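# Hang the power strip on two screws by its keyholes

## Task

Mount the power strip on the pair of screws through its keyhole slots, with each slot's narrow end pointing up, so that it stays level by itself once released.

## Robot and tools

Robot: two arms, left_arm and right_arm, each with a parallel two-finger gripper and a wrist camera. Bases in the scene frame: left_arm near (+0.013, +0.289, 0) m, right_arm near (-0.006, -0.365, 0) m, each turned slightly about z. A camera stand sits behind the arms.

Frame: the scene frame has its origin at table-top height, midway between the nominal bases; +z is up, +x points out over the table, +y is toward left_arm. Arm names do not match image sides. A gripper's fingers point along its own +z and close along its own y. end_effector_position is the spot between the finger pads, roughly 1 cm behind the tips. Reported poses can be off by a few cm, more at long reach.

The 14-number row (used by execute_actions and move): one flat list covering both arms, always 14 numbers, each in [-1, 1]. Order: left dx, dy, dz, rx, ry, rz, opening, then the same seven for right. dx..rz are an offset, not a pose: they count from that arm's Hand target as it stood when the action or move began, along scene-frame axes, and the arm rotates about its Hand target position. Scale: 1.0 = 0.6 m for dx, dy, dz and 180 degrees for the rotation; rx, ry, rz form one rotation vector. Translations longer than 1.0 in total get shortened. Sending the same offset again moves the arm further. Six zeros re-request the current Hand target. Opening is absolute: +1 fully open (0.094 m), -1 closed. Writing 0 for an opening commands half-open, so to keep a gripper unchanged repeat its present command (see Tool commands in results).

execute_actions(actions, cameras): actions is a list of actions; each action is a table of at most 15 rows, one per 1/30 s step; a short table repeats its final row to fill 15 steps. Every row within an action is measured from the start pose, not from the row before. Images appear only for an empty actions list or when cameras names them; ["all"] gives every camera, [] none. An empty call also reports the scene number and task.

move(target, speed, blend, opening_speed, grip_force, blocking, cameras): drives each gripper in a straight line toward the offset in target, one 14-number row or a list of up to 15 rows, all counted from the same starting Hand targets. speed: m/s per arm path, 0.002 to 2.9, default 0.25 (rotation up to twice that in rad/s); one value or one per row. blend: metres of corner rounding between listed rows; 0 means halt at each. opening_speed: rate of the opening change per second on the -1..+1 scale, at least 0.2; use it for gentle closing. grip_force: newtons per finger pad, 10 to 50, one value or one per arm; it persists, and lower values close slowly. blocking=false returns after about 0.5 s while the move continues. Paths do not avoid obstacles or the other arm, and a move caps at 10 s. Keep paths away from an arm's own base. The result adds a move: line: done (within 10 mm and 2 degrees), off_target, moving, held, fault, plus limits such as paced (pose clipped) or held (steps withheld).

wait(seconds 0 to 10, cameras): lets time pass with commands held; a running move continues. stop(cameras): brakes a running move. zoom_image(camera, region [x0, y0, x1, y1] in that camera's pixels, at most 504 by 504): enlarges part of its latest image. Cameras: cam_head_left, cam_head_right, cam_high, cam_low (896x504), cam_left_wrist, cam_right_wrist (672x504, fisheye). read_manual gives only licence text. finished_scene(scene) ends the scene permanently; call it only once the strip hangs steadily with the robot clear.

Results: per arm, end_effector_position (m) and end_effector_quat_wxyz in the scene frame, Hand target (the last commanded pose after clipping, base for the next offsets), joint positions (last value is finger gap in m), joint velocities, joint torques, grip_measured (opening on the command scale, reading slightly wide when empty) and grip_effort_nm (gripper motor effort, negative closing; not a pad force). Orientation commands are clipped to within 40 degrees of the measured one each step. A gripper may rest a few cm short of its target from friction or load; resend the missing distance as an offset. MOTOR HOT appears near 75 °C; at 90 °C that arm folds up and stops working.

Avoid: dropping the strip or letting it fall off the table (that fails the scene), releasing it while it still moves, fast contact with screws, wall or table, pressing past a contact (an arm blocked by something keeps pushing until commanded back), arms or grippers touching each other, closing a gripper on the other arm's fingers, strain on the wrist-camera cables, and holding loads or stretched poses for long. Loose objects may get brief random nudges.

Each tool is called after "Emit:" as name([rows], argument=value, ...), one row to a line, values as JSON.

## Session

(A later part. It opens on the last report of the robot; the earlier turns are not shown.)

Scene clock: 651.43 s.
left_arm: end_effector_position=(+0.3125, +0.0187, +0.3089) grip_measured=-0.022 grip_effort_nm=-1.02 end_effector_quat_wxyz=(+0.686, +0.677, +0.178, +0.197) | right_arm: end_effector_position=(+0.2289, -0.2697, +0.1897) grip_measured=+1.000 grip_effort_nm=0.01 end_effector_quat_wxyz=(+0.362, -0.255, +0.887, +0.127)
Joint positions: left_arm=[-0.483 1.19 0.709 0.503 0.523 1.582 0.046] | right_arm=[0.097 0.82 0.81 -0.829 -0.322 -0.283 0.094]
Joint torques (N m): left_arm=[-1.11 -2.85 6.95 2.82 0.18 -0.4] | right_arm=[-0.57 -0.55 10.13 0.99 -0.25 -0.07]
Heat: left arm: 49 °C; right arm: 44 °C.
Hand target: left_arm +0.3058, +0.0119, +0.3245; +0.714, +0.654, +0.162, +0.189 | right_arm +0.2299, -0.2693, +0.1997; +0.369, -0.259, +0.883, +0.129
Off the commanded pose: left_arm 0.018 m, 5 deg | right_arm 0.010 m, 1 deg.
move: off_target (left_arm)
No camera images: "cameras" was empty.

Emit:
execute_actions(actions=[], cameras=["cam_head_left","cam_head_right","cam_high","cam_left_wrist"])

Emit:
zoom_image(camera="cam_head_left", region=[420, 120, 560, 280])

Emit:
zoom_image(camera="cam_head_right", region=[420, 120, 560, 280])

Scene clock: 660.30 s.
left_arm: end_effector_position=(+0.3125, +0.0187, +0.3089) grip_measured=-0.022 grip_effort_nm=-1.02 end_effector_quat_wxyz=(+0.686, +0.677, +0.178, +0.197) | right_arm: end_effector_position=(+0.2289, -0.2697, +0.1897) grip_measured=+1.000 grip_effort_nm=0.01 end_effector_quat_wxyz=(+0.362, -0.255, +0.887, +0.127)
Joint positions: left_arm=[-0.483 1.19 0.709 0.503 0.523 1.582 0.046] | right_arm=[0.097 0.82 0.81 -0.829 -0.322 -0.283 0.094]
Joint velocities: within noise
Joint torques (N m): left_arm=[-1.06 -2.81 6.91 2.82 0.17 -0.39] | right_arm=[-0.57 -0.53 10.14 0.99 -0.25 -0.07]
Heat: left arm: 50 °C; right arm: 44 °C.
Hand target: left_arm +0.3058, +0.0119, +0.3245; +0.714, +0.654, +0.162, +0.189 | right_arm +0.2299, -0.2693, +0.1997; +0.369, -0.259, +0.883, +0.129
Tool commands: left_gripper/opening=-0.4 right_gripper/opening=+1.0
Off the commanded pose: left_arm 0.018 m, 5 deg | right_arm 0.010 m, 1 deg.
camera_calibration:
cam_left_wrist: T_world_to_cam=[[0.0765023, -0.0144311, -0.996965, 0.290594], [0.415691, 0.909313, 0.0187358, -0.113151], [0.906283, -0.415862, 0.0755634, -0.192202], [0, 0, 0, 1]] pos_world=[0.198994, 0.0271539, 0.306356]
Images, in order (width x height): cam_head_left 896x504, cam_head_right 896x504, cam_high 896x504, cam_left_wrist 672x504.

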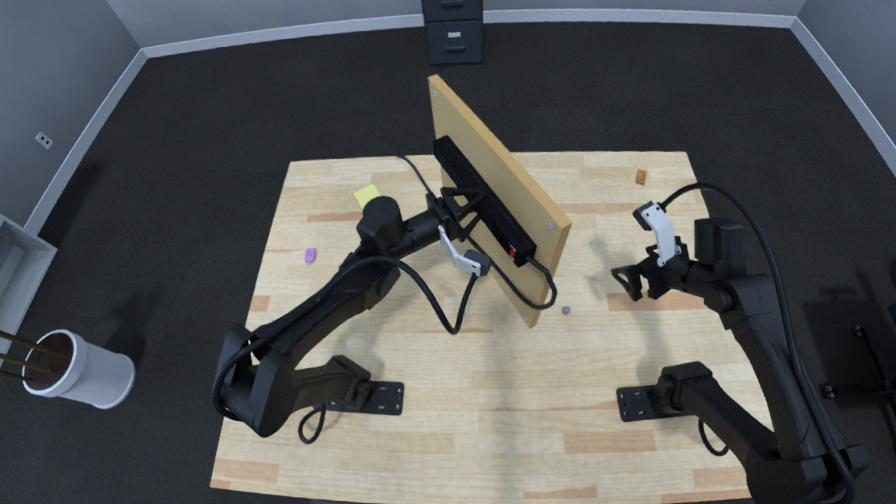

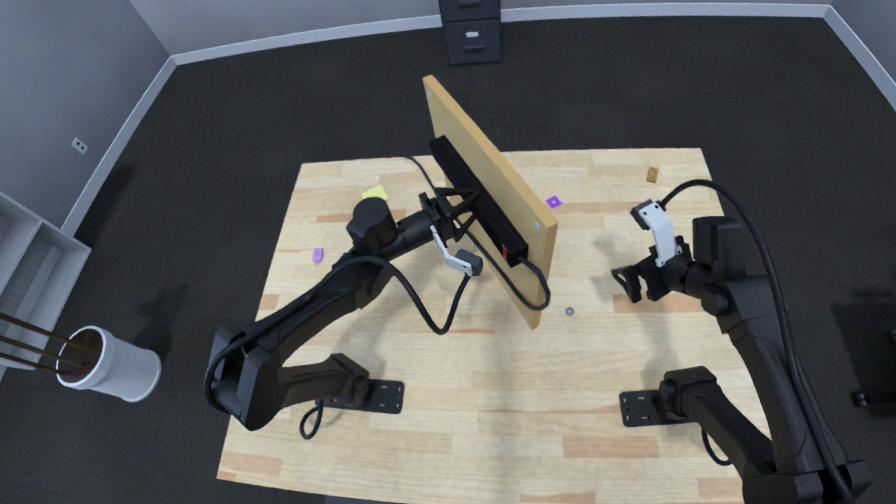

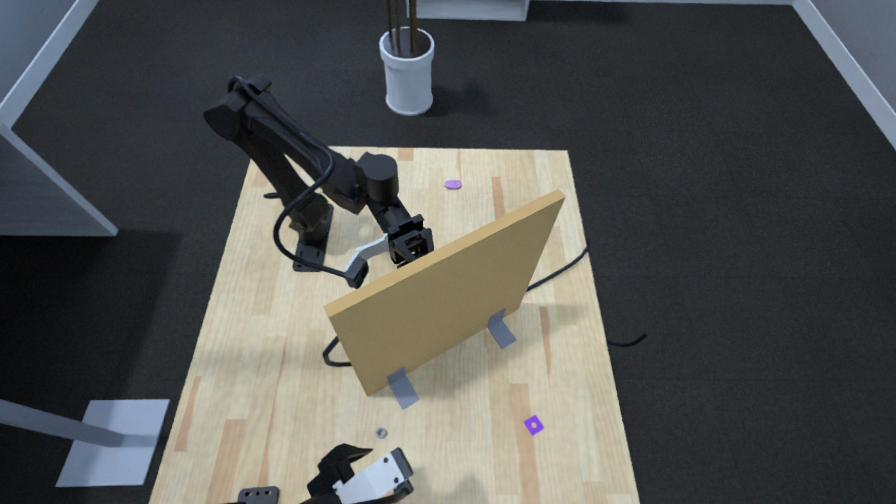

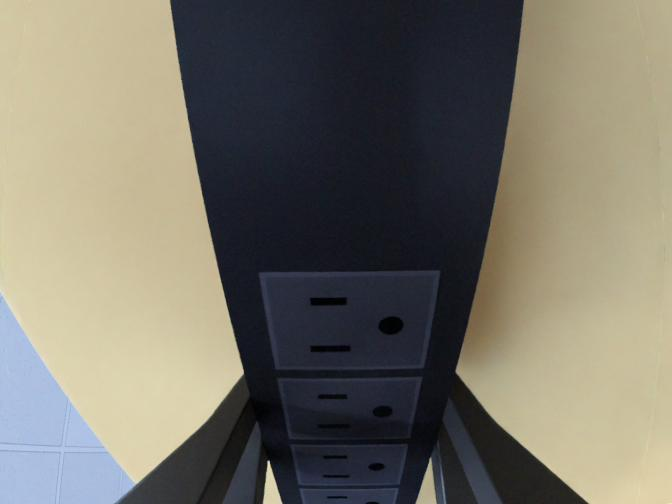

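Scaled by 3.150 from the camera's 896x504 image, which has a finer 1280x720 frame.

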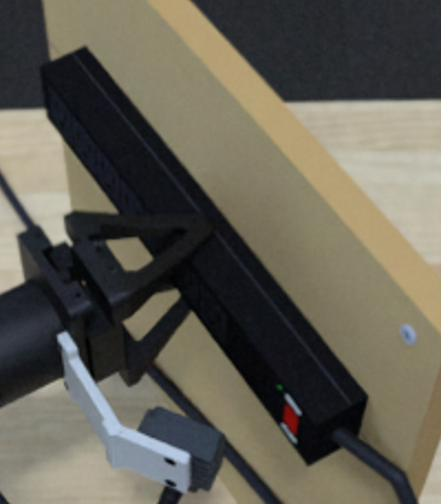

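Scaled by 3.150 from the camera's 896x504 image, which has a finer 1280x720 frame.

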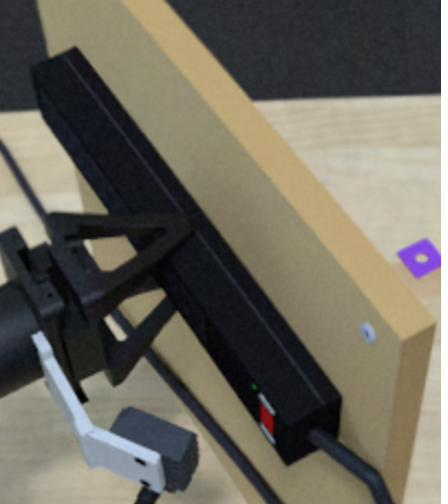

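Emit:
move(target=[0.0035,-0.006,-0.015, 0,0,0,-0.4, 0,0,0,0,0,0,1], speed=0.03, cameras=[])

Scene clock: 666.30 s.
left_arm: end_effector_position=(+0.3123, +0.0188, +0.3077) grip_measured=-0.022 grip_effort_nm=-1.02 end_effector_quat_wxyz=(+0.695, +0.668, +0.175, +0.200) | right_arm: end_effector_position=(+0.2289, -0.2697, +0.1897) grip_measured=+1.000 grip_effort_nm=0.01 end_effector_quat_wxyz=(+0.362, -0.255, +0.887, +0.127)
Joint positions: left_arm=[-0.483 1.199 0.683 0.569 0.523 1.569 0.046] | right_arm=[0.097 0.82 0.81 -0.829 -0.322 -0.283 0.094]
Joint torques (N m): left_arm=[-1.74 -1.55 7.24 2.59 0.08 -0.32] | right_arm=[-0.55 -0.53 10.14 1 -0.25 -0.07]
Heat: left arm: 51 °C; right arm: 44 °C.
Hand target: left_arm +0.3079, +0.0083, +0.3155; +0.714, +0.654, +0.162, +0.189 | right_arm +0.2299, -0.2693, +0.1997; +0.369, -0.259, +0.883, +0.129
Off the commanded pose: left_arm 0.014 m, 3 deg | right_arm 0.010 m, 1 deg.
move: off_target (left_arm)
No camera images: "cameras" was empty.

Emit:
move(target=[-0.0045,0.0078,-0.015, 0,0,0,-0.4, 0,0,0,0,0,0,1], speed=0.03, cameras=[])

Scene clock: 697.47 s.
left_arm: end_effector_position=(+0.3115, +0.0195, +0.3066) grip_measured=-0.022 grip_effort_nm=-1.02 end_effector_quat_wxyz=(+0.704, +0.658, +0.171, +0.205) | right_arm: end_effector_position=(+0.2289, -0.2697, +0.1897) grip_measured=+1.000 grip_effort_nm=0.01 end_effector_quat_wxyz=(+0.362, -0.255, +0.887, +0.127)
Joint positions: left_arm=[-0.483 1.209 0.652 0.643 0.521 1.557 0.046] | right_arm=[0.097 0.82 0.81 -0.829 -0.322 -0.283 0.094]
Joint torques (N m): left_arm=[-1.09 -2.51 6.3 2.24 0.16 -0.2] | right_arm=[-0.57 -0.51 10.14 0.99 -0.26 -0.07]
Heat: left arm: 51 °C; right arm: 44 °C.
Hand target: left_arm +0.3053, +0.0129, +0.3065; +0.714, +0.654, +0.162, +0.189 | right_arm +0.2299, -0.2693, +0.1997; +0.369, -0.259, +0.883, +0.129
Off the commanded pose: left_arm 0.009 m, 2 deg | right_arm 0.010 m, 1 deg.
move: done
No camera images: "cameras" was empty.

Emit:
move(target=[0,0,-0.006, 0.029,0.0165,0,-0.4, 0,0,0,0,0,0,1], speed=0.04, cameras=[])

Emit:
move(target=[0.0015,-0.0026,-0.006, 0,0,0,-0.4, 0,0,0,0,0,0,1], speed=0.03, cameras=[])

Scene clock: 706.63 s.
left_arm: end_effector_position=(+0.3121, +0.0188, +0.3062) grip_measured=-0.022 grip_effort_nm=-1.02 end_effector_quat_wxyz=(+0.687, +0.677, +0.172, +0.203) | right_arm: end_effector_position=(+0.2289, -0.2697, +0.1897) grip_measured=+1.000 grip_effort_nm=0.01 end_effector_quat_wxyz=(+0.362, -0.255, +0.887, +0.127)
Joint positions: left_arm=[-0.483 1.193 0.695 0.527 0.523 1.595 0.046] | right_arm=[0.097 0.82 0.81 -0.829 -0.322 -0.283 0.094]
Joint torques (N m): left_arm=[-0.96 -4.07 9.03 1.15 0.23 -0.02] | right_arm=[-0.57 -0.53 10.11 0.99 -0.25 -0.07]
Heat: left arm: 50 °C; right arm: 44 °C.
Hand target: left_arm +0.3052, +0.0129, +0.3030; +0.679, +0.691, +0.172, +0.179 | right_arm +0.2299, -0.2693, +0.1997; +0.369, -0.259, +0.883, +0.129
Off the commanded pose: left_arm 0.010 m, 3 deg | right_arm 0.010 m, 1 deg.
move: off_target (left_arm)
No camera images: "cameras" was empty.

Scene clock: 707.33 s.
left_arm: end_effector_position=(+0.3121, +0.0188, +0.3062) grip_measured=-0.022 grip_effort_nm=-1.02 end_effector_quat_wxyz=(+0.687, +0.677, +0.172, +0.203) | right_arm: end_effector_position=(+0.2289, -0.2697, +0.1897) grip_measured=+1.000 grip_effort_nm=0.00 end_effector_quat_wxyz=(+0.362, -0.255, +0.887, +0.127)
Joint positions: left_arm=[-0.483 1.193 0.695 0.527 0.523 1.595 0.046] | right_arm=[0.097 0.82 0.81 -0.829 -0.322 -0.283 0.094]
Joint torques (N m): left_arm=[-1.14 -3.14 8.55 1.29 0.19 -0.03] | right_arm=[-0.57 -0.53 10.13 1 -0.25 -0.07]
Heat: left arm: 50 °C; right arm: 44 °C.
Hand target: left_arm +0.3062, +0.0115, +0.2993; +0.679, +0.691, +0.172, +0.179 | right_arm +0.2299, -0.2693, +0.1997; +0.369, -0.259, +0.883, +0.129
Off the commanded pose: left_arm 0.012 m, 3 deg | right_arm 0.010 m, 1 deg.
move: off_target (left_arm)
No camera images: "cameras" was empty.

Emit:
move(target=[0,0,-0.015, 0,0,0,-0.4, 0,0,0,0,0,0,1], speed=0.03, cameras=[])

Emit:
move(target=[0,0,-0.015, 0,0,0,-0.4, 0,0,0,0,0,0,1], speed=0.03, cameras=["cam_head_left","cam_head_right"])

Emit:
zoom_image(camera="cam_head_left", region=[420, 120, 560, 280])

Emit:
zoom_image(camera="cam_head_right", region=[420, 120, 560, 280])

Scene clock: 712.70 s.
left_arm: end_effector_position=(+0.3121, +0.0188, +0.3067) grip_measured=-0.022 grip_effort_nm=-1.02 end_effector_quat_wxyz=(+0.687, +0.676, +0.171, +0.204) | right_arm: end_effector_position=(+0.2289, -0.2697, +0.1897) grip_measured=+1.000 grip_effort_nm=0.01 end_effector_quat_wxyz=(+0.362, -0.255, +0.887, +0.127)
Joint positions: left_arm=[-0.483 1.193 0.695 0.529 0.523 1.595 0.046] | right_arm=[0.097 0.82 0.81 -0.829 -0.322 -0.283 0.094]
Joint torques (N m): left_arm=[-1.1 -2.41 5.94 1.65 0.17 -0.01] | right_arm=[-0.57 -0.51 10.13 1 -0.25 -0.07]
Heat: left arm: 49 °C; right arm: 44 °C.
Hand target: left_arm +0.3062, +0.0115, +0.2903; +0.679, +0.691, +0.172, +0.179 | right_arm +0.2299, -0.2693, +0.1997; +0.369, -0.259, +0.883, +0.129
Off the commanded pose: left_arm 0.019 m, 3 deg | right_arm 0.010 m, 1 deg.
move: off_target (left_arm)
No camera images: "cameras" was empty.

Scene clock: 713.60 s.
left_arm: end_effector_position=(+0.3116, +0.0191, +0.3066) grip_measured=-0.022 grip_effort_nm=-1.02 end_effector_quat_wxyz=(+0.693, +0.670, +0.165, +0.210) | right_arm: end_effector_position=(+0.2289, -0.2697, +0.1897) grip_measured=+1.000 grip_effort_nm=0.01 end_effector_quat_wxyz=(+0.362, -0.255, +0.887, +0.127)
Joint positions: left_arm=[-0.483 1.198 0.675 0.579 0.523 1.596 0.046] | right_arm=[0.097 0.82 0.81 -0.829 -0.322 -0.283 0.094]
Joint torques (N m): left_arm=[-1.09 -2.09 5.08 1.61 0.2 -0.01] | right_arm=[-0.57 -0.54 10.13 1 -0.25 -0.07]
Heat: left arm: 49 °C; right arm: 44 °C.
Hand target: left_arm +0.3062, +0.0115, +0.2812; +0.679, +0.691, +0.172, +0.179 | right_arm +0.2299, -0.2693, +0.1997; +0.369, -0.259, +0.883, +0.129
Off the commanded pose: left_arm 0.027 m, 5 deg | right_arm 0.010 m, 1 deg.
move: off_target (left_arm)
Images, in order (width x height): cam_head_left 896x504, cam_head_right 896x504.

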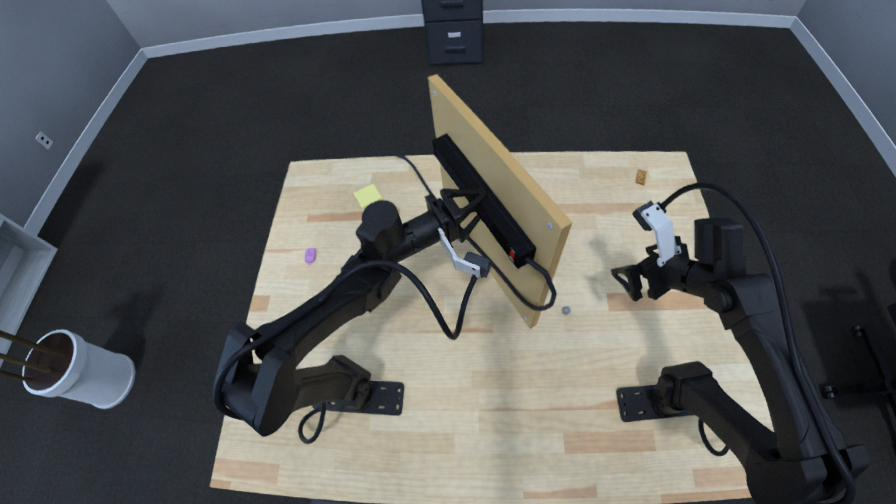

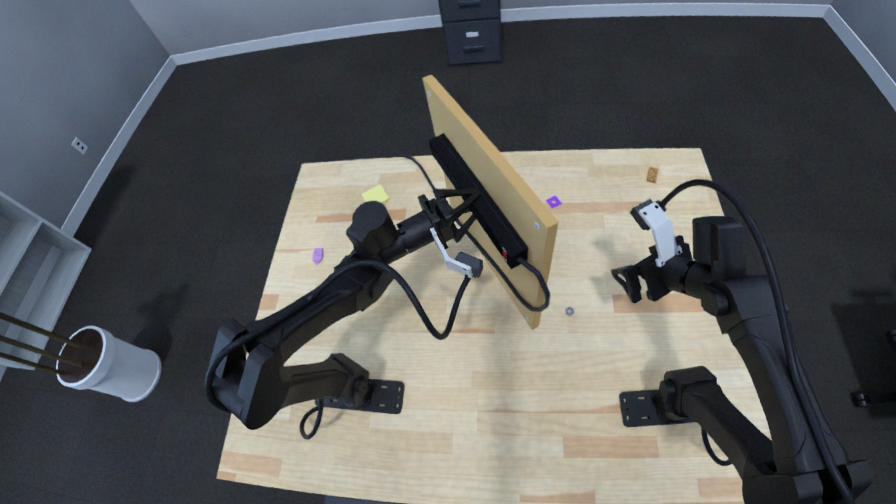

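Scaled by 3.150 from the camera's 896x504 image, which has a finer 1280x720 frame.

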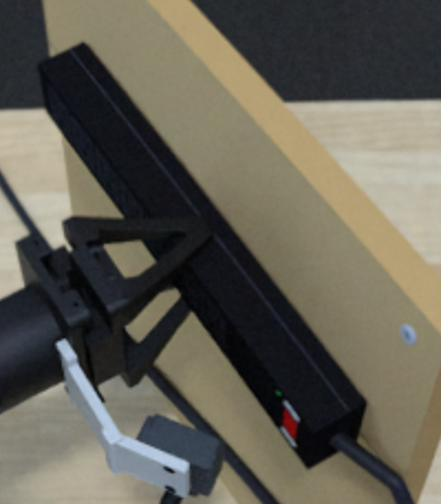

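Scaled by 3.150 from the camera's 896x504 image, which has a finer 1280x720 frame.

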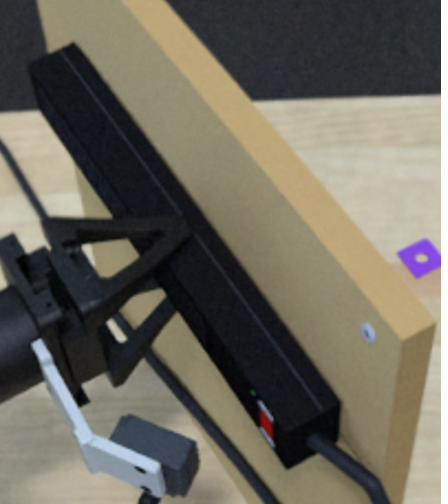

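Emit:
move([
  [-0.042,0.072,0.08, 0,0,0,-0.4, 0,0,0,0,0,0,1],
  [-0.01,0.16,0.39, -0.1917,-0.112,0,-0.4, 0,0,0,0,0,0,1],
], speed=0.25, blend=0.02, cameras=["cam_high","cam_head_left"])

Emit:
zoom_image(camera="cam_high", region=[320, 110, 540, 230])

Scene clock: 797.63 s.
left_arm: end_effector_position=(+0.3115, +0.1002, +0.4790) grip_measured=-0.022 grip_effort_nm=-1.02 end_effector_quat_wxyz=(+0.849, +0.461, +0.121, +0.227) | right_arm: end_effector_position=(+0.2289, -0.2697, +0.1897) grip_measured=+1.000 grip_effort_nm=0.01 end_effector_quat_wxyz=(+0.362, -0.255, +0.887, +0.127)
Joint positions: left_arm=[-0.226 1.221 0.845 1.126 0.645 1.065 0.046] | right_arm=[0.097 0.82 0.81 -0.829 -0.322 -0.283 0.094]
Joint torques (N m): left_arm=[-0.34 -3.3 11.28 1.75 -0.58 -0.48] | right_arm=[-0.57 -0.53 10.13 1 -0.25 -0.07]
Heat: left arm: 44 °C; right arm: 44 °C.
Hand target: left_arm +0.3000, +0.1074, +0.5153; +0.872, +0.418, +0.097, +0.236 | right_arm +0.2299, -0.2693, +0.1997; +0.369, -0.259, +0.883, +0.129
Off the commanded pose: left_arm 0.039 m, 6 deg | right_arm 0.010 m, 1 deg.
move: off_target (left_arm)
Images, in order (width x height): cam_head_left 896x504, cam_high 896x504.

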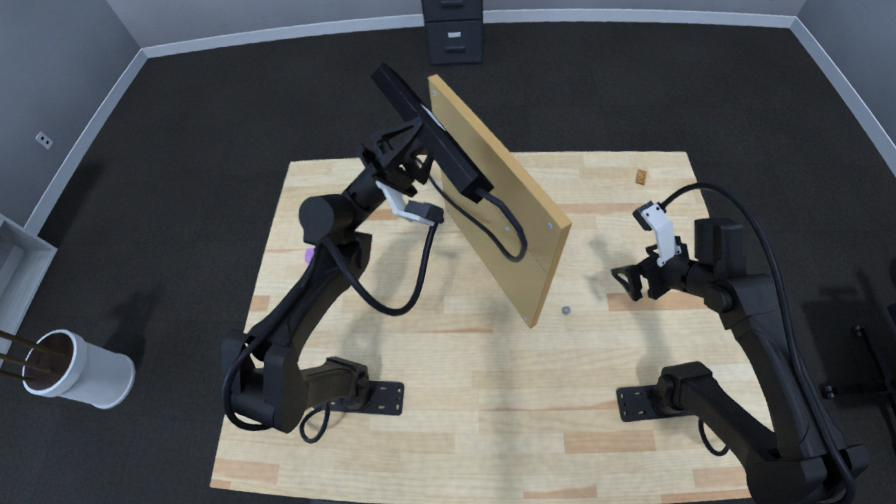

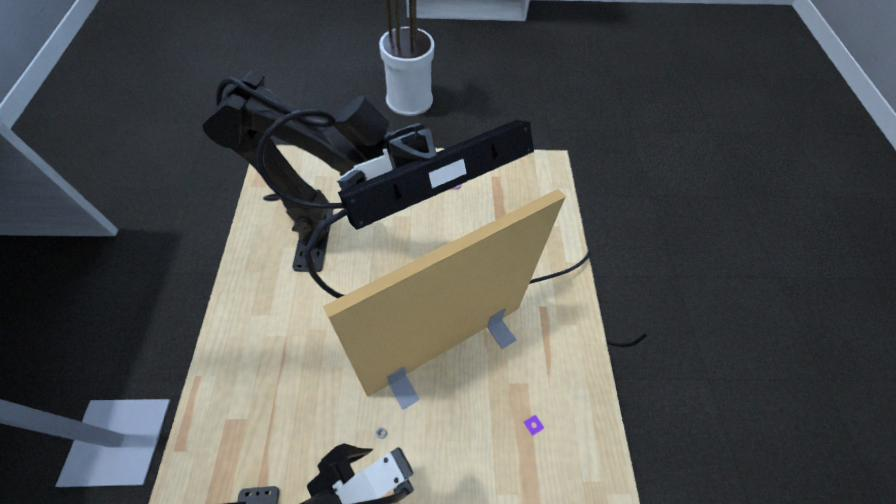

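Scaled by 2.291 from the camera's 896x504 image, which has a finer 1280x720 frame.

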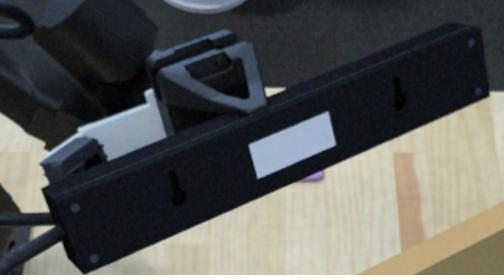

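Emit:
zoom_image(camera="cam_high", region=[380, 120, 460, 220])

Emit:
zoom_image(camera="cam_high", region=[460, 110, 540, 210])

Emit:
zoom_image(camera="cam_high", region=[335, 150, 415, 250])

Scaled by 5.040 from the camera's 896x504 image, which has a finer 1280x720 frame.

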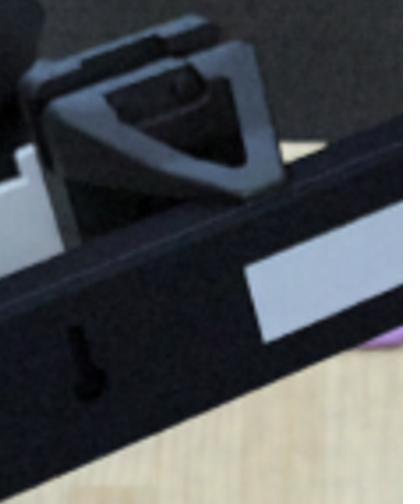

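Scaled by 5.040 from the camera's 896x504 image, which has a finer 1280x720 frame.

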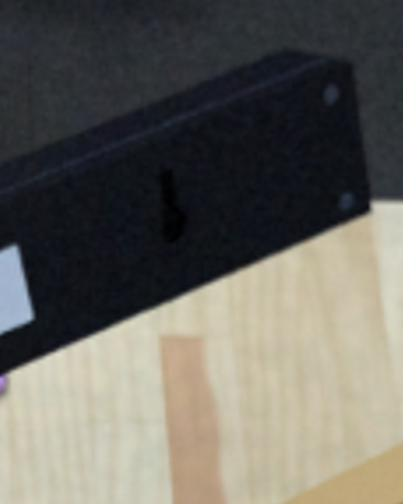

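Scaled by 5.040 from the camera's 896x504 image, which has a finer 1280x720 frame.

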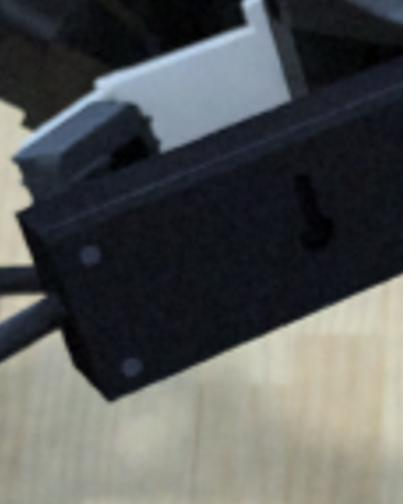

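Emit:
move([
  [-0.033,-0.054,-0.125, 0.1917,0.112,0,-0.4, 0,0,0,0,0,0,1],
  [0.0067,-0.149,-0.255, 0.1917,0.112,0,-0.4, 0,0,0,0,0,0,1],
], speed=[0.25,0.1], blend=0.02, cameras=["cam_left_wrist","cam_head_left"])

Emit:
zoom_image(camera="cam_left_wrist", region=[440, 0, 640, 400])

Scene clock: 845.30 s.
left_arm: end_effector_position=(+0.3113, +0.0239, +0.3487) grip_measured=-0.022 grip_effort_nm=-1.02 end_effector_quat_wxyz=(+0.657, +0.706, +0.188, +0.186) | right_arm: end_effector_position=(+0.2289, -0.2697, +0.1897) grip_measured=+1.000 grip_effort_nm=0.01 end_effector_quat_wxyz=(+0.362, -0.255, +0.887, +0.127)
Joint positions: left_arm=[-0.467 1.149 0.937 0.131 0.539 1.628 0.046] | right_arm=[0.097 0.82 0.81 -0.829 -0.322 -0.283 0.094]
Joint torques (N m): left_arm=[-0.73 -3.64 7.02 2.53 0.24 -0.27] | right_arm=[-0.58 -0.53 10.11 1 -0.26 -0.08]
Heat: left arm: 42 °C; right arm: 44 °C.
Hand target: left_arm +0.3041, +0.0181, +0.3623; +0.679, +0.691, +0.172, +0.179 | right_arm +0.2299, -0.2693, +0.1997; +0.369, -0.259, +0.883, +0.129
Off the commanded pose: left_arm 0.016 m, 4 deg | right_arm 0.010 m, 1 deg.
move: off_target (left_arm)
camera_calibration:
cam_left_wrist: T_world_to_cam=[[0.0261124, 0.0583867, -0.997952, 0.344693], [0.418492, 0.905966, 0.0639551, -0.134756], [0.907845, -0.419305, -0.000777412, -0.165731], [0, 0, 0, 1]] pos_world=[0.197852, 0.0324673, 0.352477]
Images, in order (width x height): cam_head_left 896x504, cam_left_wrist 672x504.

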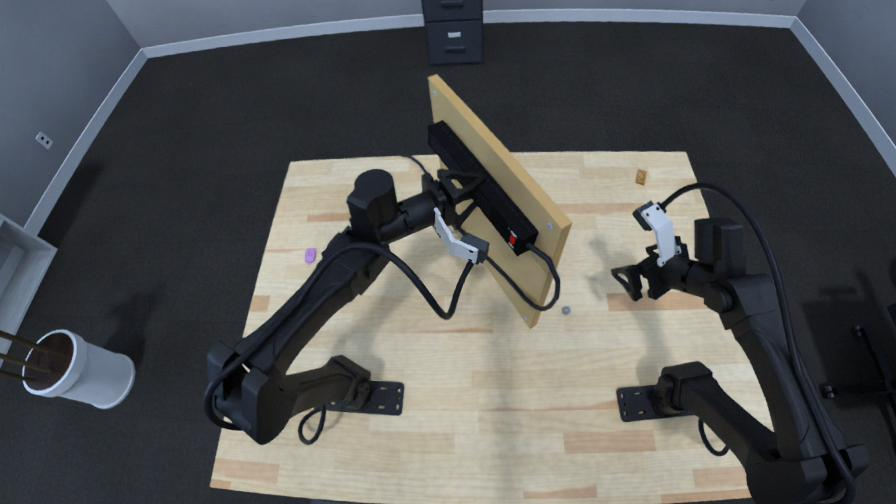

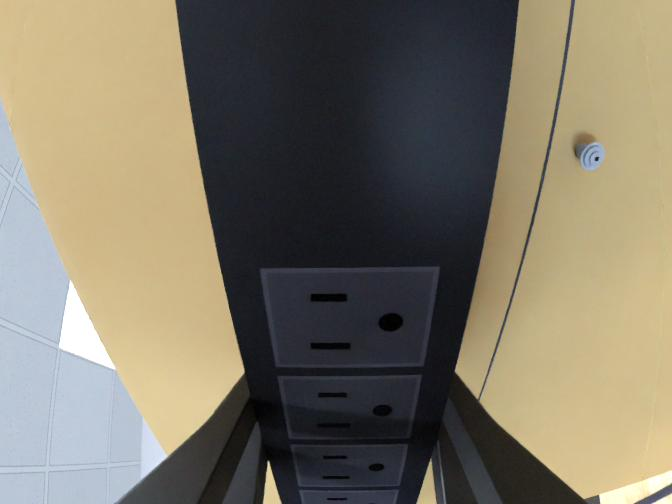

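Scaled by 1.260 from the camera's 672x504 image, which has a finer 960x720 frame.

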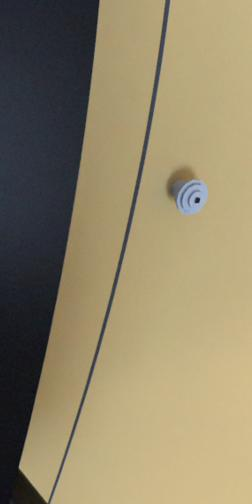

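Emit:
move([
  [-0.004,0.0265,0, -0.0144,-0.0084,0,-0.4, 0,0,0,0,0,0,1],
  [-0.004,0.0265,-0.081, -0.0144,-0.0084,0,-0.4, 0,0,0,0,0,0,1],
], speed=0.1, cameras=["cam_head_left","cam_head_right"])

Emit:
zoom_image(camera="cam_head_left", region=[420, 120, 560, 280])

Emit:
zoom_image(camera="cam_head_right", region=[420, 120, 560, 280])

Scene clock: 873.07 s.
left_arm: end_effector_position=(+0.3069, +0.0353, +0.3022) grip_measured=-0.022 grip_effort_nm=-1.02 end_effector_quat_wxyz=(+0.676, +0.688, +0.176, +0.193) | right_arm: end_effector_position=(+0.2289, -0.2697, +0.1897) grip_measured=+1.000 grip_effort_nm=0.01 end_effector_quat_wxyz=(+0.362, -0.255, +0.887, +0.127)
Joint positions: left_arm=[-0.426 1.134 0.682 0.439 0.588 1.605 0.046] | right_arm=[0.097 0.82 0.81 -0.829 -0.322 -0.283 0.094]
Joint torques (N m): left_arm=[0.12 -3.19 6.83 2.45 0.28 -0.42] | right_arm=[-0.57 -0.54 10.14 0.99 -0.25 -0.07]
Heat: left arm: 48 °C; right arm: 44 °C.
Hand target: left_arm +0.3017, +0.0339, +0.3137; +0.697, +0.673, +0.167, +0.184 | right_arm +0.2299, -0.2693, +0.1997; +0.369, -0.259, +0.883, +0.129
Off the commanded pose: left_arm 0.013 m, 3 deg | right_arm 0.010 m, 1 deg.
move: off_target (left_arm)
Images, in order (width x height): cam_head_left 896x504, cam_head_right 896x504.

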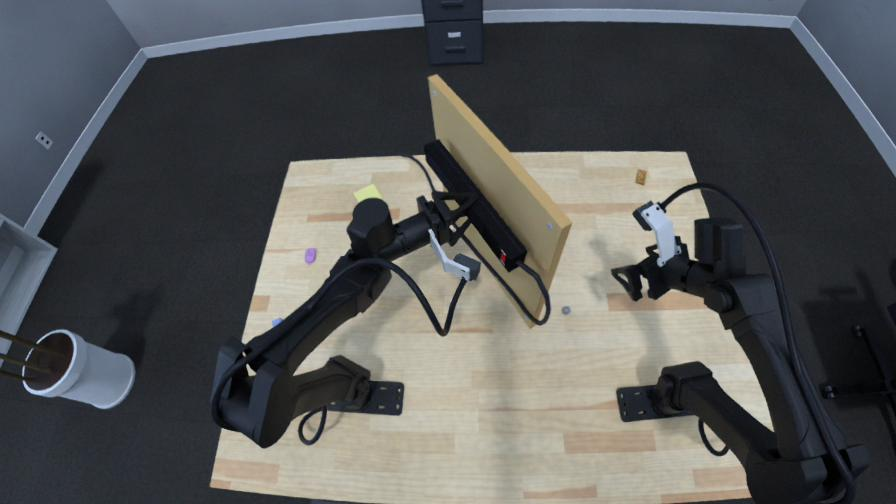

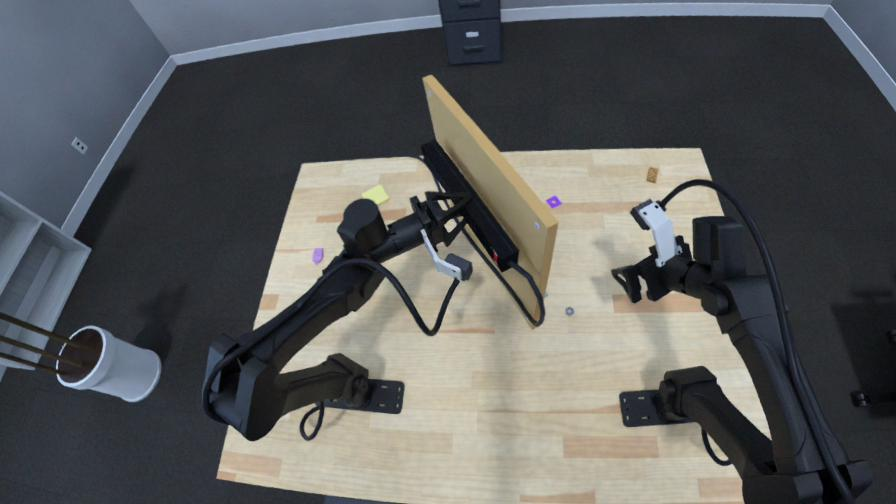

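Scaled by 3.150 from the camera's 896x504 image, which has a finer 1280x720 frame.

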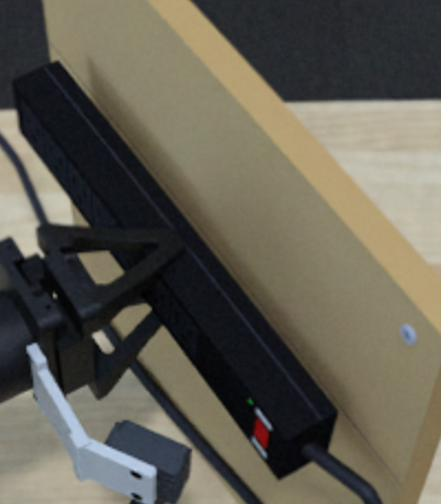

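Scaled by 3.150 from the camera's 896x504 image, which has a finer 1280x720 frame.

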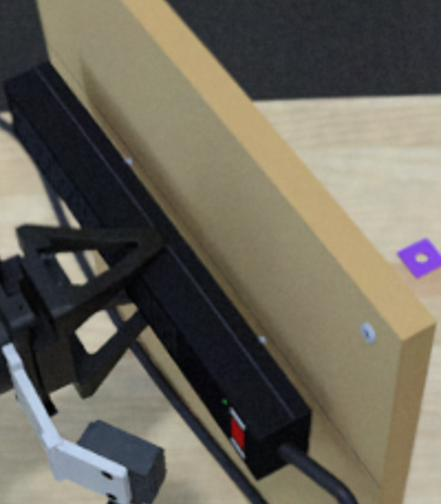

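Emit:
move(target=[0.0142,-0.011,0, 0,0,0,-0.4, 0,0,0,0,0,0,1], speed=0.04, cameras=[])

Scene clock: 879.30 s.
left_arm: end_effector_position=(+0.3138, +0.0319, +0.2917) grip_measured=-0.022 grip_effort_nm=-1.02 end_effector_quat_wxyz=(+0.672, +0.693, +0.182, +0.187) | right_arm: end_effector_position=(+0.2289, -0.2697, +0.1897) grip_measured=+1.000 grip_effort_nm=0.01 end_effector_quat_wxyz=(+0.362, -0.255, +0.887, +0.127)
Joint positions: left_arm=[-0.426 1.177 0.682 0.462 0.588 1.603 0.046] | right_arm=[0.097 0.82 0.81 -0.829 -0.322 -0.283 0.094]
Joint torques (N m): left_arm=[-0.46 -3.44 8.75 2.4 0.2 -0.38] | right_arm=[-0.58 -0.54 10.11 1 -0.25 -0.07]
Heat: left arm: 48 °C; right arm: 44 °C.
Hand target: left_arm +0.3102, +0.0273, +0.3137; +0.697, +0.673, +0.167, +0.184 | right_arm +0.2299, -0.2693, +0.1997; +0.369, -0.259, +0.883, +0.129
Off the commanded pose: left_arm 0.023 m, 4 deg | right_arm 0.010 m, 1 deg.
move: off_target (left_arm)
No camera images: "cameras" was empty.

Emit:
move(target=[0.0075,-0.0129,0.007, 0,0,0,-0.4, 0,0,0,0,0,0,1], speed=0.04, cameras=[])

Scene clock: 884.20 s.
left_arm: end_effector_position=(+0.3154, +0.0271, +0.2834) grip_measured=-0.022 grip_effort_nm=-1.02 end_effector_quat_wxyz=(+0.667, +0.699, +0.187, +0.179) | right_arm: end_effector_position=(+0.2289, -0.2697, +0.1897) grip_measured=+1.000 grip_effort_nm=0.00 end_effector_quat_wxyz=(+0.362, -0.255, +0.887, +0.127)
Joint positions: left_arm=[-0.439 1.2 0.682 0.462 0.579 1.602 0.046] | right_arm=[0.097 0.82 0.81 -0.829 -0.322 -0.283 0.094]
Joint torques (N m): left_arm=[-0.91 -3.45 11.69 2.4 0.12 -0.38] | right_arm=[-0.57 -0.53 10.11 0.99 -0.25 -0.07]
Heat: left arm: 48 °C; right arm: 44 °C.
Hand target: left_arm +0.3148, +0.0196, +0.3178; +0.697, +0.673, +0.167, +0.184 | right_arm +0.2299, -0.2693, +0.1997; +0.369, -0.259, +0.883, +0.129
Off the commanded pose: left_arm 0.035 m, 5 deg | right_arm 0.010 m, 1 deg.
move: off_target (left_arm)
No camera images: "cameras" was empty.

Emit:
move(target=[0.006,-0.0104,0.008, -0.0103,-0.01,0,-0.4, 0,0,0,0,0,0,1], speed=0.04, cameras=[])

Scene clock: 891.63 s.
left_arm: end_effector_position=(+0.3160, +0.0263, +0.2852) grip_measured=-0.022 grip_effort_nm=-1.02 end_effector_quat_wxyz=(+0.670, +0.696, +0.185, +0.181) | right_arm: end_effector_position=(+0.2289, -0.2697, +0.1897) grip_measured=+1.000 grip_effort_nm=0.01 end_effector_quat_wxyz=(+0.362, -0.255, +0.887, +0.127)
Joint positions: left_arm=[-0.439 1.205 0.682 0.479 0.58 1.599 0.046] | right_arm=[0.097 0.82 0.81 -0.829 -0.322 -0.283 0.094]
Joint torques (N m): left_arm=[-1.83 -2.07 11 3.05 0.01 -0.45] | right_arm=[-0.57 -0.54 10.13 0.99 -0.25 -0.07]
Heat: left arm: 49 °C; right arm: 44 °C.
Hand target: left_arm +0.3183, +0.0133, +0.3226; +0.710, +0.658, +0.159, +0.192 | right_arm +0.2299, -0.2693, +0.1997; +0.369, -0.259, +0.883, +0.129
Off the commanded pose: left_arm 0.040 m, 7 deg | right_arm 0.010 m, 1 deg.
move: off_target (left_arm)
No camera images: "cameras" was empty.

Emit:
move(target=[0,0,-0.025, 0.0103,0.01,0,-0.4, 0,0,0,0,0,0,1], speed=0.03, cameras=[])

Emit:
move(target=[0,0,-0.01, 0,0,0,-0.4, 0,0,0,0,0,0,1], speed=0.03, cameras=[])

Scene clock: 897.50 s.
left_arm: end_effector_position=(+0.3160, +0.0261, +0.2848) grip_measured=-0.022 grip_effort_nm=-1.02 end_effector_quat_wxyz=(+0.670, +0.696, +0.184, +0.180) | right_arm: end_effector_position=(+0.2289, -0.2697, +0.1897) grip_measured=+1.000 grip_effort_nm=0.01 end_effector_quat_wxyz=(+0.362, -0.255, +0.887, +0.127)
Joint positions: left_arm=[-0.439 1.206 0.682 0.479 0.581 1.599 0.046] | right_arm=[0.097 0.82 0.81 -0.829 -0.322 -0.283 0.094]
Joint torques (N m): left_arm=[-1.95 -1.39 10.17 2.76 -0.03 -0.34] | right_arm=[-0.58 -0.53 10.13 0.99 -0.25 -0.07]
Heat: left arm: 50 °C; right arm: 44 °C.
Hand target: left_arm +0.3183, +0.0133, +0.3076; +0.697, +0.673, +0.167, +0.184 | right_arm +0.2299, -0.2693, +0.1997; +0.369, -0.259, +0.883, +0.129
Off the commanded pose: left_arm 0.026 m, 5 deg | right_arm 0.010 m, 1 deg.
move: off_target (left_arm)
No camera images: "cameras" was empty.

Scene clock: 898.20 s.
left_arm: end_effector_position=(+0.3161, +0.0260, +0.2847) grip_measured=-0.022 grip_effort_nm=-1.02 end_effector_quat_wxyz=(+0.671, +0.696, +0.183, +0.180) | right_arm: end_effector_position=(+0.2289, -0.2697, +0.1897) grip_measured=+1.000 grip_effort_nm=0.01 end_effector_quat_wxyz=(+0.362, -0.255, +0.887, +0.127)
Joint positions: left_arm=[-0.438 1.208 0.682 0.483 0.585 1.599 0.046] | right_arm=[0.097 0.82 0.81 -0.829 -0.322 -0.283 0.094]
Joint torques (N m): left_arm=[-2.21 -0.91 8.59 3.01 -0.09 -0.33] | right_arm=[-0.55 -0.53 10.11 0.99 -0.25 -0.07]
Heat: left arm: 50 °C; right arm: 44 °C.
Hand target: left_arm +0.3183, +0.0133, +0.3016; +0.697, +0.673, +0.167, +0.184 | right_arm +0.2299, -0.2693, +0.1997; +0.369, -0.259, +0.883, +0.129
Off the commanded pose: left_arm 0.021 m, 4 deg | right_arm 0.010 m, 1 deg.
move: off_target (left_arm)
No camera images: "cameras" was empty.

Emit:
move(target=[0,0,-0.013, 0,0,0,-0.4, 0,0,0,0,0,0,1], speed=0.03, cameras=[])

Emit:
move(target=[0,0,-0.01, 0,0,0,-0.4, 0,0,0,0,0,0,1], speed=0.03, cameras=[])

Emit:
move(target=[0,0,-0.008, 0,0,0,-0.4, 0,0,0,0,0,0,1], speed=0.03, cameras=[])

Scene clock: 903.90 s.
left_arm: end_effector_position=(+0.3162, +0.0261, +0.2839) grip_measured=-0.022 grip_effort_nm=-1.02 end_effector_quat_wxyz=(+0.678, +0.689, +0.180, +0.183) | right_arm: end_effector_position=(+0.2289, -0.2697, +0.1897) grip_measured=+1.000 grip_effort_nm=0.01 end_effector_quat_wxyz=(+0.362, -0.255, +0.887, +0.127)
Joint positions: left_arm=[-0.436 1.218 0.66 0.543 0.588 1.588 0.046] | right_arm=[0.097 0.82 0.81 -0.829 -0.322 -0.283 0.094]
Joint torques (N m): left_arm=[-2.26 -0.5 8.36 2.77 -0.11 -0.19] | right_arm=[-0.58 -0.54 10.13 0.99 -0.25 -0.07]
Heat: left arm: 51 °C; right arm: 44 °C.
Hand target: left_arm +0.3184, +0.0134, +0.2938; +0.697, +0.673, +0.167, +0.184 | right_arm +0.2299, -0.2693, +0.1997; +0.369, -0.259, +0.883, +0.129
Off the commanded pose: left_arm 0.016 m, 3 deg | right_arm 0.010 m, 1 deg.
move: off_target (left_arm)
No camera images: "cameras" was empty.

Scene clock: 904.83 s.
left_arm: end_effector_position=(+0.3161, +0.0261, +0.2833) grip_measured=-0.022 grip_effort_nm=-1.02 end_effector_quat_wxyz=(+0.685, +0.682, +0.177, +0.185) | right_arm: end_effector_position=(+0.2289, -0.2697, +0.1897) grip_measured=+1.000 grip_effort_nm=0.00 end_effector_quat_wxyz=(+0.362, -0.255, +0.887, +0.127)
Joint positions: left_arm=[-0.436 1.227 0.641 0.594 0.589 1.576 0.046] | right_arm=[0.097 0.82 0.81 -0.829 -0.322 -0.283 0.094]
Joint torques (N m): left_arm=[-2.45 -0.49 8.25 2.56 -0.13 -0.1] | right_arm=[-0.57 -0.51 10.14 0.99 -0.25 -0.07]
Heat: left arm: 51 °C; right arm: 44 °C.
Hand target: left_arm +0.3183, +0.0134, +0.2880; +0.697, +0.673, +0.167, +0.184 | right_arm +0.2299, -0.2693, +0.1997; +0.369, -0.259, +0.883, +0.129
Off the commanded pose: left_arm 0.014 m, 2 deg | right_arm 0.010 m, 1 deg.
move: off_target (left_arm)
No camera images: "cameras" was empty.

Scene clock: 905.73 s.
left_arm: end_effector_position=(+0.3161, +0.0261, +0.2826) grip_measured=-0.022 grip_effort_nm=-1.02 end_effector_quat_wxyz=(+0.690, +0.677, +0.175, +0.186) | right_arm: end_effector_position=(+0.2289, -0.2697, +0.1897) grip_measured=+1.000 grip_effort_nm=0.01 end_effector_quat_wxyz=(+0.362, -0.255, +0.887, +0.127)
Joint positions: left_arm=[-0.436 1.236 0.627 0.635 0.59 1.567 0.046] | right_arm=[0.097 0.82 0.81 -0.829 -0.322 -0.283 0.094]
Joint torques (N m): left_arm=[-2.26 -0.29 8.24 2.38 -0.15 -0.03] | right_arm=[-0.55 -0.53 10.14 0.99 -0.25 -0.07]
Heat: left arm: 51 °C; right arm: 44 °C.
Hand target: left_arm +0.3183, +0.0134, +0.2830; +0.697, +0.673, +0.167, +0.184 | right_arm +0.2299, -0.2693, +0.1997; +0.369, -0.259, +0.883, +0.129
Off the commanded pose: left_arm 0.013 m, 1 deg | right_arm 0.010 m, 1 deg.
move: off_target (left_arm)
No camera images: "cameras" was empty.

Emit:
move(target=[-0.0076,0.0129,-0.004, 0,0,0,-0.4, 0,0,0,0,0,0,1], speed=0.03, cameras=[])

Emit:
move(target=[0,0,-0.006, 0,0,0,-0.4, 0,0,0,0,0,0,1], speed=0.03, cameras=[])

Scene clock: 911.67 s.
left_arm: end_effector_position=(+0.3157, +0.0266, +0.2816) grip_measured=-0.022 grip_effort_nm=-1.02 end_effector_quat_wxyz=(+0.691, +0.676, +0.173, +0.189) | right_arm: end_effector_position=(+0.2289, -0.2697, +0.1897) grip_measured=+1.000 grip_effort_nm=0.01 end_effector_quat_wxyz=(+0.362, -0.255, +0.887, +0.127)
Joint positions: left_arm=[-0.435 1.238 0.617 0.654 0.591 1.568 0.046] | right_arm=[0.097 0.82 0.81 -0.829 -0.322 -0.283 0.094]
Joint torques (N m): left_arm=[-0.98 -2.09 6.64 2.27 0.05 -0.02] | right_arm=[-0.55 -0.53 10.13 1 -0.25 -0.07]
Heat: left arm: 50 °C; right arm: 44 °C.
Hand target: left_arm +0.3138, +0.0211, +0.2806; +0.697, +0.673, +0.167, +0.184 | right_arm +0.2299, -0.2693, +0.1997; +0.369, -0.259, +0.883, +0.129
Off the commanded pose: left_arm 0.006 m, 1 deg | right_arm 0.010 m, 1 deg.
move: done
No camera images: "cameras" was empty.

Scene clock: 912.47 s.
left_arm: end_effector_position=(+0.3157, +0.0267, +0.2806) grip_measured=-0.022 grip_effort_nm=-1.02 end_effector_quat_wxyz=(+0.693, +0.673, +0.169, +0.192) | right_arm: end_effector_position=(+0.2289, -0.2697, +0.1897) grip_measured=+1.000 grip_effort_nm=0.01 end_effector_quat_wxyz=(+0.362, -0.255, +0.887, +0.127)
Joint positions: left_arm=[-0.435 1.244 0.607 0.68 0.59 1.571 0.046] | right_arm=[0.097 0.82 0.81 -0.829 -0.322 -0.283 0.094]
Joint torques (N m): left_arm=[-0.98 -2.14 6.48 2.11 -0.01 -0.07] | right_arm=[-0.57 -0.53 10.14 0.99 -0.25 -0.07]
Heat: left arm: 49 °C; right arm: 44 °C.
Hand target: left_arm +0.3138, +0.0211, +0.2772; +0.697, +0.673, +0.167, +0.184 | right_arm +0.2299, -0.2693, +0.1997; +0.369, -0.259, +0.883, +0.129
Off the commanded pose: left_arm 0.007 m, 1 deg | right_arm 0.010 m, 1 deg.
move: done
No camera images: "cameras" was empty.

Emit:
move(target=[0,0,-0.006, -0.002,0.0034,0,-0.4, 0,0,0,0,0,0,1], speed=0.03, cameras=[])

Emit:
move(target=[0.0025,-0.0043,-0.006, 0,0,0,-0.4, 0,0,0,0,0,0,1], speed=0.03, cameras=[])

Emit:
move(target=[0,0,-0.006, 0,0,0,-0.4, 0,0,0,0,0,0,1], speed=0.03, cameras=[])

Emit:
move(target=[0,0,-0.006, 0,0,0,-0.4, 0,0,0,0,0,0,1], speed=0.03, cameras=[])

Scene clock: 919.83 s.
left_arm: end_effector_position=(+0.3157, +0.0267, +0.2800) grip_measured=-0.022 grip_effort_nm=-1.02 end_effector_quat_wxyz=(+0.697, +0.670, +0.168, +0.194) | right_arm: end_effector_position=(+0.2289, -0.2697, +0.1897) grip_measured=+1.000 grip_effort_nm=0.00 end_effector_quat_wxyz=(+0.362, -0.255, +0.887, +0.127)
Joint positions: left_arm=[-0.435 1.251 0.598 0.708 0.59 1.566 0.046] | right_arm=[0.097 0.82 0.81 -0.829 -0.322 -0.283 0.094]
Joint torques (N m): left_arm=[-1.06 -2.17 6.17 2.04 -0.03 -0.17] | right_arm=[-0.54 -0.53 10.11 1 -0.25 -0.07]
Heat: left arm: 48 °C; right arm: 44 °C.
Hand target: left_arm +0.3138, +0.0211, +0.2734; +0.698, +0.671, +0.171, +0.180 | right_arm +0.2299, -0.2693, +0.1997; +0.369, -0.259, +0.883, +0.129
Off the commanded pose: left_arm 0.009 m, 2 deg | right_arm 0.010 m, 1 deg.
move: done
No camera images: "cameras" was empty.

Scene clock: 920.67 s.
left_arm: end_effector_position=(+0.3160, +0.0266, +0.2796) grip_measured=-0.022 grip_effort_nm=-1.02 end_effector_quat_wxyz=(+0.700, +0.666, +0.167, +0.195) | right_arm: end_effector_position=(+0.2289, -0.2697, +0.1897) grip_measured=+1.000 grip_effort_nm=0.01 end_effector_quat_wxyz=(+0.362, -0.255, +0.887, +0.127)
Joint positions: left_arm=[-0.435 1.26 0.589 0.74 0.59 1.559 0.046] | right_arm=[0.097 0.82 0.81 -0.829 -0.322 -0.283 0.094]
Joint torques (N m): left_arm=[-1.57 -1.55 6.65 1.91 -0.07 -0.15] | right_arm=[-0.57 -0.54 10.13 1 -0.25 -0.08]
Heat: left arm: 48 °C; right arm: 44 °C.
Hand target: left_arm +0.3153, +0.0185, +0.2699; +0.698, +0.671, +0.171, +0.180 | right_arm +0.2299, -0.2693, +0.1997; +0.369, -0.259, +0.883, +0.129
Off the commanded pose: left_arm 0.013 m, 2 deg | right_arm 0.010 m, 1 deg.
move: off_target (left_arm)
No camera images: "cameras" was empty.

Scene clock: 921.50 s.
left_arm: end_effector_position=(+0.3160, +0.0266, +0.2792) grip_measured=-0.022 grip_effort_nm=-1.02 end_effector_quat_wxyz=(+0.703, +0.663, +0.165, +0.197) | right_arm: end_effector_position=(+0.2289, -0.2697, +0.1897) grip_measured=+1.000 grip_effort_nm=0.01 end_effector_quat_wxyz=(+0.362, -0.255, +0.887, +0.127)
Joint positions: left_arm=[-0.435 1.268 0.58 0.768 0.59 1.554 0.046] | right_arm=[0.097 0.82 0.81 -0.829 -0.322 -0.283 0.094]
Joint torques (N m): left_arm=[-1.36 -1.39 6.35 1.8 -0.09 -0.03] | right_arm=[-0.55 -0.54 10.13 1 -0.25 -0.07]
Heat: left arm: 48 °C; right arm: 44 °C.
Hand target: left_arm +0.3153, +0.0186, +0.2663; +0.698, +0.671, +0.171, +0.180 | right_arm +0.2299, -0.2693, +0.1997; +0.369, -0.259, +0.883, +0.129
Off the commanded pose: left_arm 0.015 m, 2 deg | right_arm 0.010 m, 1 deg.
move: off_target (left_arm)
No camera images: "cameras" was empty.

Scene clock: 922.30 s.
left_arm: end_effector_position=(+0.3162, +0.0267, +0.2786) grip_measured=-0.022 grip_effort_nm=-1.03 end_effector_quat_wxyz=(+0.706, +0.660, +0.163, +0.199) | right_arm: end_effector_position=(+0.2289, -0.2697, +0.1897) grip_measured=+1.000 grip_effort_nm=0.01 end_effector_quat_wxyz=(+0.362, -0.255, +0.887, +0.127)
Joint positions: left_arm=[-0.435 1.276 0.572 0.797 0.589 1.551 0.046] | right_arm=[0.097 0.82 0.81 -0.829 -0.322 -0.283 0.094]
Joint torques (N m): left_arm=[-1.55 -1.68 6.12 1.68 -0.04 0] | right_arm=[-0.55 -0.53 10.11 1 -0.26 -0.07]
Heat: left arm: 48 °C; right arm: 44 °C.
Hand target: left_arm +0.3153, +0.0186, +0.2626; +0.698, +0.671, +0.171, +0.180 | right_arm +0.2299, -0.2693, +0.1997; +0.369, -0.259, +0.883, +0.129
Off the commanded pose: left_arm 0.018 m, 3 deg | right_arm 0.010 m, 1 deg.
move: off_target (left_arm)
No camera images: "cameras" was empty.

Emit:
move([
  [-0.0084,0.0144,0.02, 0.0136,0.0153,0,-0.4, 0,0,0,0,0,0,1],
  [-0.0084,0.0144,0.1, 0.0136,0.0153,0,-0.4, 0,0,0,0,0,0,1],
], speed=0.06, cameras=[])

Scene clock: 939.27 s.
left_arm: end_effector_position=(+0.3150, +0.0290, +0.2826) grip_measured=-0.022 grip_effort_nm=-1.02 end_effector_quat_wxyz=(+0.648, +0.714, +0.211, +0.157) | right_arm: end_effector_position=(+0.2289, -0.2697, +0.1897) grip_measured=+1.000 grip_effort_nm=0.01 end_effector_quat_wxyz=(+0.362, -0.255, +0.887, +0.127)
Joint positions: left_arm=[-0.435 1.182 0.737 0.313 0.579 1.593 0.046] | right_arm=[0.097 0.82 0.81 -0.829 -0.322 -0.283 0.094]
Joint torques (N m): left_arm=[0.31 -5.53 11.63 2.18 0.35 -0.24] | right_arm=[-0.57 -0.54 10.14 0.99 -0.25 -0.07]
Heat: left arm: 46 °C; right arm: 44 °C.
Hand target: left_arm +0.3102, +0.0272, +0.3227; +0.679, +0.690, +0.184, +0.167 | right_arm +0.2299, -0.2693, +0.1997; +0.369, -0.259, +0.883, +0.129
Off the commanded pose: left_arm 0.040 m, 6 deg | right_arm 0.010 m, 1 deg.
move: off_target (left_arm)
No camera images: "cameras" was empty.

Emit:
move(target=[-0.0034,0.0058,0.022, -0.0179,-0.0249,0,-0.4, 0,0,0,0,0,0,1], speed=0.06, cameras=[])

Scene clock: 951.70 s.
left_arm: end_effector_position=(+0.3159, +0.0301, +0.3092) grip_measured=-0.022 grip_effort_nm=-1.02 end_effector_quat_wxyz=(+0.677, +0.689, +0.180, +0.188) | right_arm: end_effector_position=(+0.2289, -0.2697, +0.1897) grip_measured=+1.000 grip_effort_nm=0.01 end_effector_quat_wxyz=(+0.362, -0.255, +0.887, +0.127)
Joint positions: left_arm=[-0.428 1.175 0.737 0.422 0.588 1.594 0.046] | right_arm=[0.097 0.82 0.81 -0.829 -0.322 -0.283 0.094]
Joint torques (N m): left_arm=[0.36 -5.12 8.23 2.45 0.3 -0.41] | right_arm=[-0.57 -0.53 10.13 0.99 -0.25 -0.07]
Heat: left arm: 47 °C; right arm: 44 °C.
Hand target: left_arm +0.3082, +0.0307, +0.3359; +0.705, +0.664, +0.162, +0.189 | right_arm +0.2299, -0.2693, +0.1997; +0.369, -0.259, +0.883, +0.129
Off the commanded pose: left_arm 0.028 m, 5 deg | right_arm 0.010 m, 1 deg.
move: off_target (left_arm)
No camera images: "cameras" was empty.

Emit:
move([
  [-0.0084,0.0144,0, 0,0,0,-0.4, 0,0,0,0,0,0,1],
  [-0.0084,0.0144,-0.0715, 0.023,0.0135,0,-0.4, 0,0,0,0,0,0,1],
], speed=0.06, cameras=[])

Scene clock: 968.63 s.
left_arm: end_effector_position=(+0.3092, +0.0393, +0.2842) grip_measured=-0.022 grip_effort_nm=-1.02 end_effector_quat_wxyz=(+0.663, +0.702, +0.181, +0.186) | right_arm: end_effector_position=(+0.2289, -0.2697, +0.1897) grip_measured=+1.000 grip_effort_nm=0.01 end_effector_quat_wxyz=(+0.362, -0.255, +0.887, +0.127)
Joint positions: left_arm=[-0.404 1.146 0.661 0.421 0.613 1.63 0.046] | right_arm=[0.097 0.82 0.81 -0.829 -0.322 -0.283 0.094]
Joint torques (N m): left_arm=[0.43 -4.12 6.53 2.2 0.32 -0.23] | right_arm=[-0.57 -0.54 10.13 1 -0.26 -0.07]
Heat: left arm: 49 °C; right arm: 44 °C.
Hand target: left_arm +0.3032, +0.0393, +0.2929; +0.677, +0.693, +0.170, +0.181 | right_arm +0.2299, -0.2693, +0.1997; +0.369, -0.259, +0.883, +0.129
Off the commanded pose: left_arm 0.011 m, 2 deg | right_arm 0.010 m, 1 deg.
move: off_target (left_arm)
No camera images: "cameras" was empty.

Emit:
move(target=[0,0,0.072, -0.023,-0.0135,0,-0.4, 0,0,0,0,0,0,1], speed=0.06, cameras=[])

Scene clock: 976.07 s.
left_arm: end_effector_position=(+0.3080, +0.0398, +0.2933) grip_measured=-0.022 grip_effort_nm=-1.02 end_effector_quat_wxyz=(+0.672, +0.694, +0.188, +0.179) | right_arm: end_effector_position=(+0.2289, -0.2697, +0.1897) grip_measured=+1.000 grip_effort_nm=0.01 end_effector_quat_wxyz=(+0.362, -0.255, +0.887, +0.127)
Joint positions: left_arm=[-0.404 1.134 0.672 0.421 0.613 1.591 0.046] | right_arm=[0.097 0.82 0.81 -0.829 -0.322 -0.283 0.094]
Joint torques (N m): left_arm=[0.46 -5.08 11.6 2.3 0.32 -0.34] | right_arm=[-0.58 -0.51 10.13 0.99 -0.25 -0.07]
Heat: left arm: 49 °C; right arm: 44 °C.
Hand target: left_arm +0.3031, +0.0393, +0.3361; +0.705, +0.664, +0.162, +0.189 | right_arm +0.2299, -0.2693, +0.1997; +0.369, -0.259, +0.883, +0.129
Off the commanded pose: left_arm 0.043 m, 6 deg | right_arm 0.010 m, 1 deg.
move: off_target (left_arm)
No camera images: "cameras" was empty.

Emit:
move(target=[0,0,0.014, 0,0,0,-0.4, 0,0,0,0,0,0,1], speed=0.06, cameras=[])

Scene clock: 979.87 s.
left_arm: end_effector_position=(+0.3086, +0.0395, +0.3059) grip_measured=-0.022 grip_effort_nm=-1.02 end_effector_quat_wxyz=(+0.676, +0.690, +0.183, +0.184) | right_arm: end_effector_position=(+0.2289, -0.2697, +0.1897) grip_measured=+1.000 grip_effort_nm=0.00 end_effector_quat_wxyz=(+0.362, -0.255, +0.887, +0.127)
Joint positions: left_arm=[-0.404 1.129 0.703 0.403 0.613 1.59 0.046] | right_arm=[0.097 0.82 0.81 -0.829 -0.322 -0.283 0.094]
Joint torques (N m): left_arm=[0.4 -4.86 11.75 2.12 0.3 -0.4] | right_arm=[-0.57 -0.51 10.11 0.99 -0.25 -0.07]
Heat: left arm: 49 °C; right arm: 44 °C.
Hand target: left_arm +0.3031, +0.0393, +0.3447; +0.705, +0.664, +0.162, +0.189 | right_arm +0.2299, -0.2693, +0.1997; +0.369, -0.259, +0.883, +0.129
Off the commanded pose: left_arm 0.039 m, 5 deg | right_arm 0.010 m, 1 deg.
move: off_target (left_arm)
No camera images: "cameras" was empty.

Emit:
move([
  [0.0067,-0.0115,-0.013, -0.0096,-0.0056,0,-0.4, 0,0,0,0,0,0,1],
  [0.0135,-0.023,-0.024, -0.0192,-0.0112,0,-0.4, 0,0,0,0,0,0,1],
], speed=0.03, blend=0.005, cameras=[])

Scene clock: 987.87 s.
left_arm: end_effector_position=(+0.3171, +0.0286, +0.3204) grip_measured=-0.022 grip_effort_nm=-1.02 end_effector_quat_wxyz=(+0.709, +0.655, +0.161, +0.204) | right_arm: end_effector_position=(+0.2289, -0.2697, +0.1897) grip_measured=+1.000 grip_effort_nm=0.01 end_effector_quat_wxyz=(+0.362, -0.255, +0.887, +0.127)
Joint positions: left_arm=[-0.429 1.207 0.691 0.624 0.591 1.549 0.046] | right_arm=[0.097 0.82 0.81 -0.829 -0.322 -0.283 0.094]
Joint torques (N m): left_arm=[-0.8 -3.49 6.54 2.42 0.03 -0.4] | right_arm=[-0.57 -0.51 10.13 1 -0.25 -0.07]
Heat: left arm: 49 °C; right arm: 44 °C.
Hand target: left_arm +0.3112, +0.0255, +0.3303; +0.728, +0.639, +0.155, +0.196 | right_arm +0.2299, -0.2693, +0.1997; +0.369, -0.259, +0.883, +0.129
Off the commanded pose: left_arm 0.012 m, 3 deg | right_arm 0.010 m, 1 deg.
move: off_target (left_arm)
No camera images: "cameras" was empty.


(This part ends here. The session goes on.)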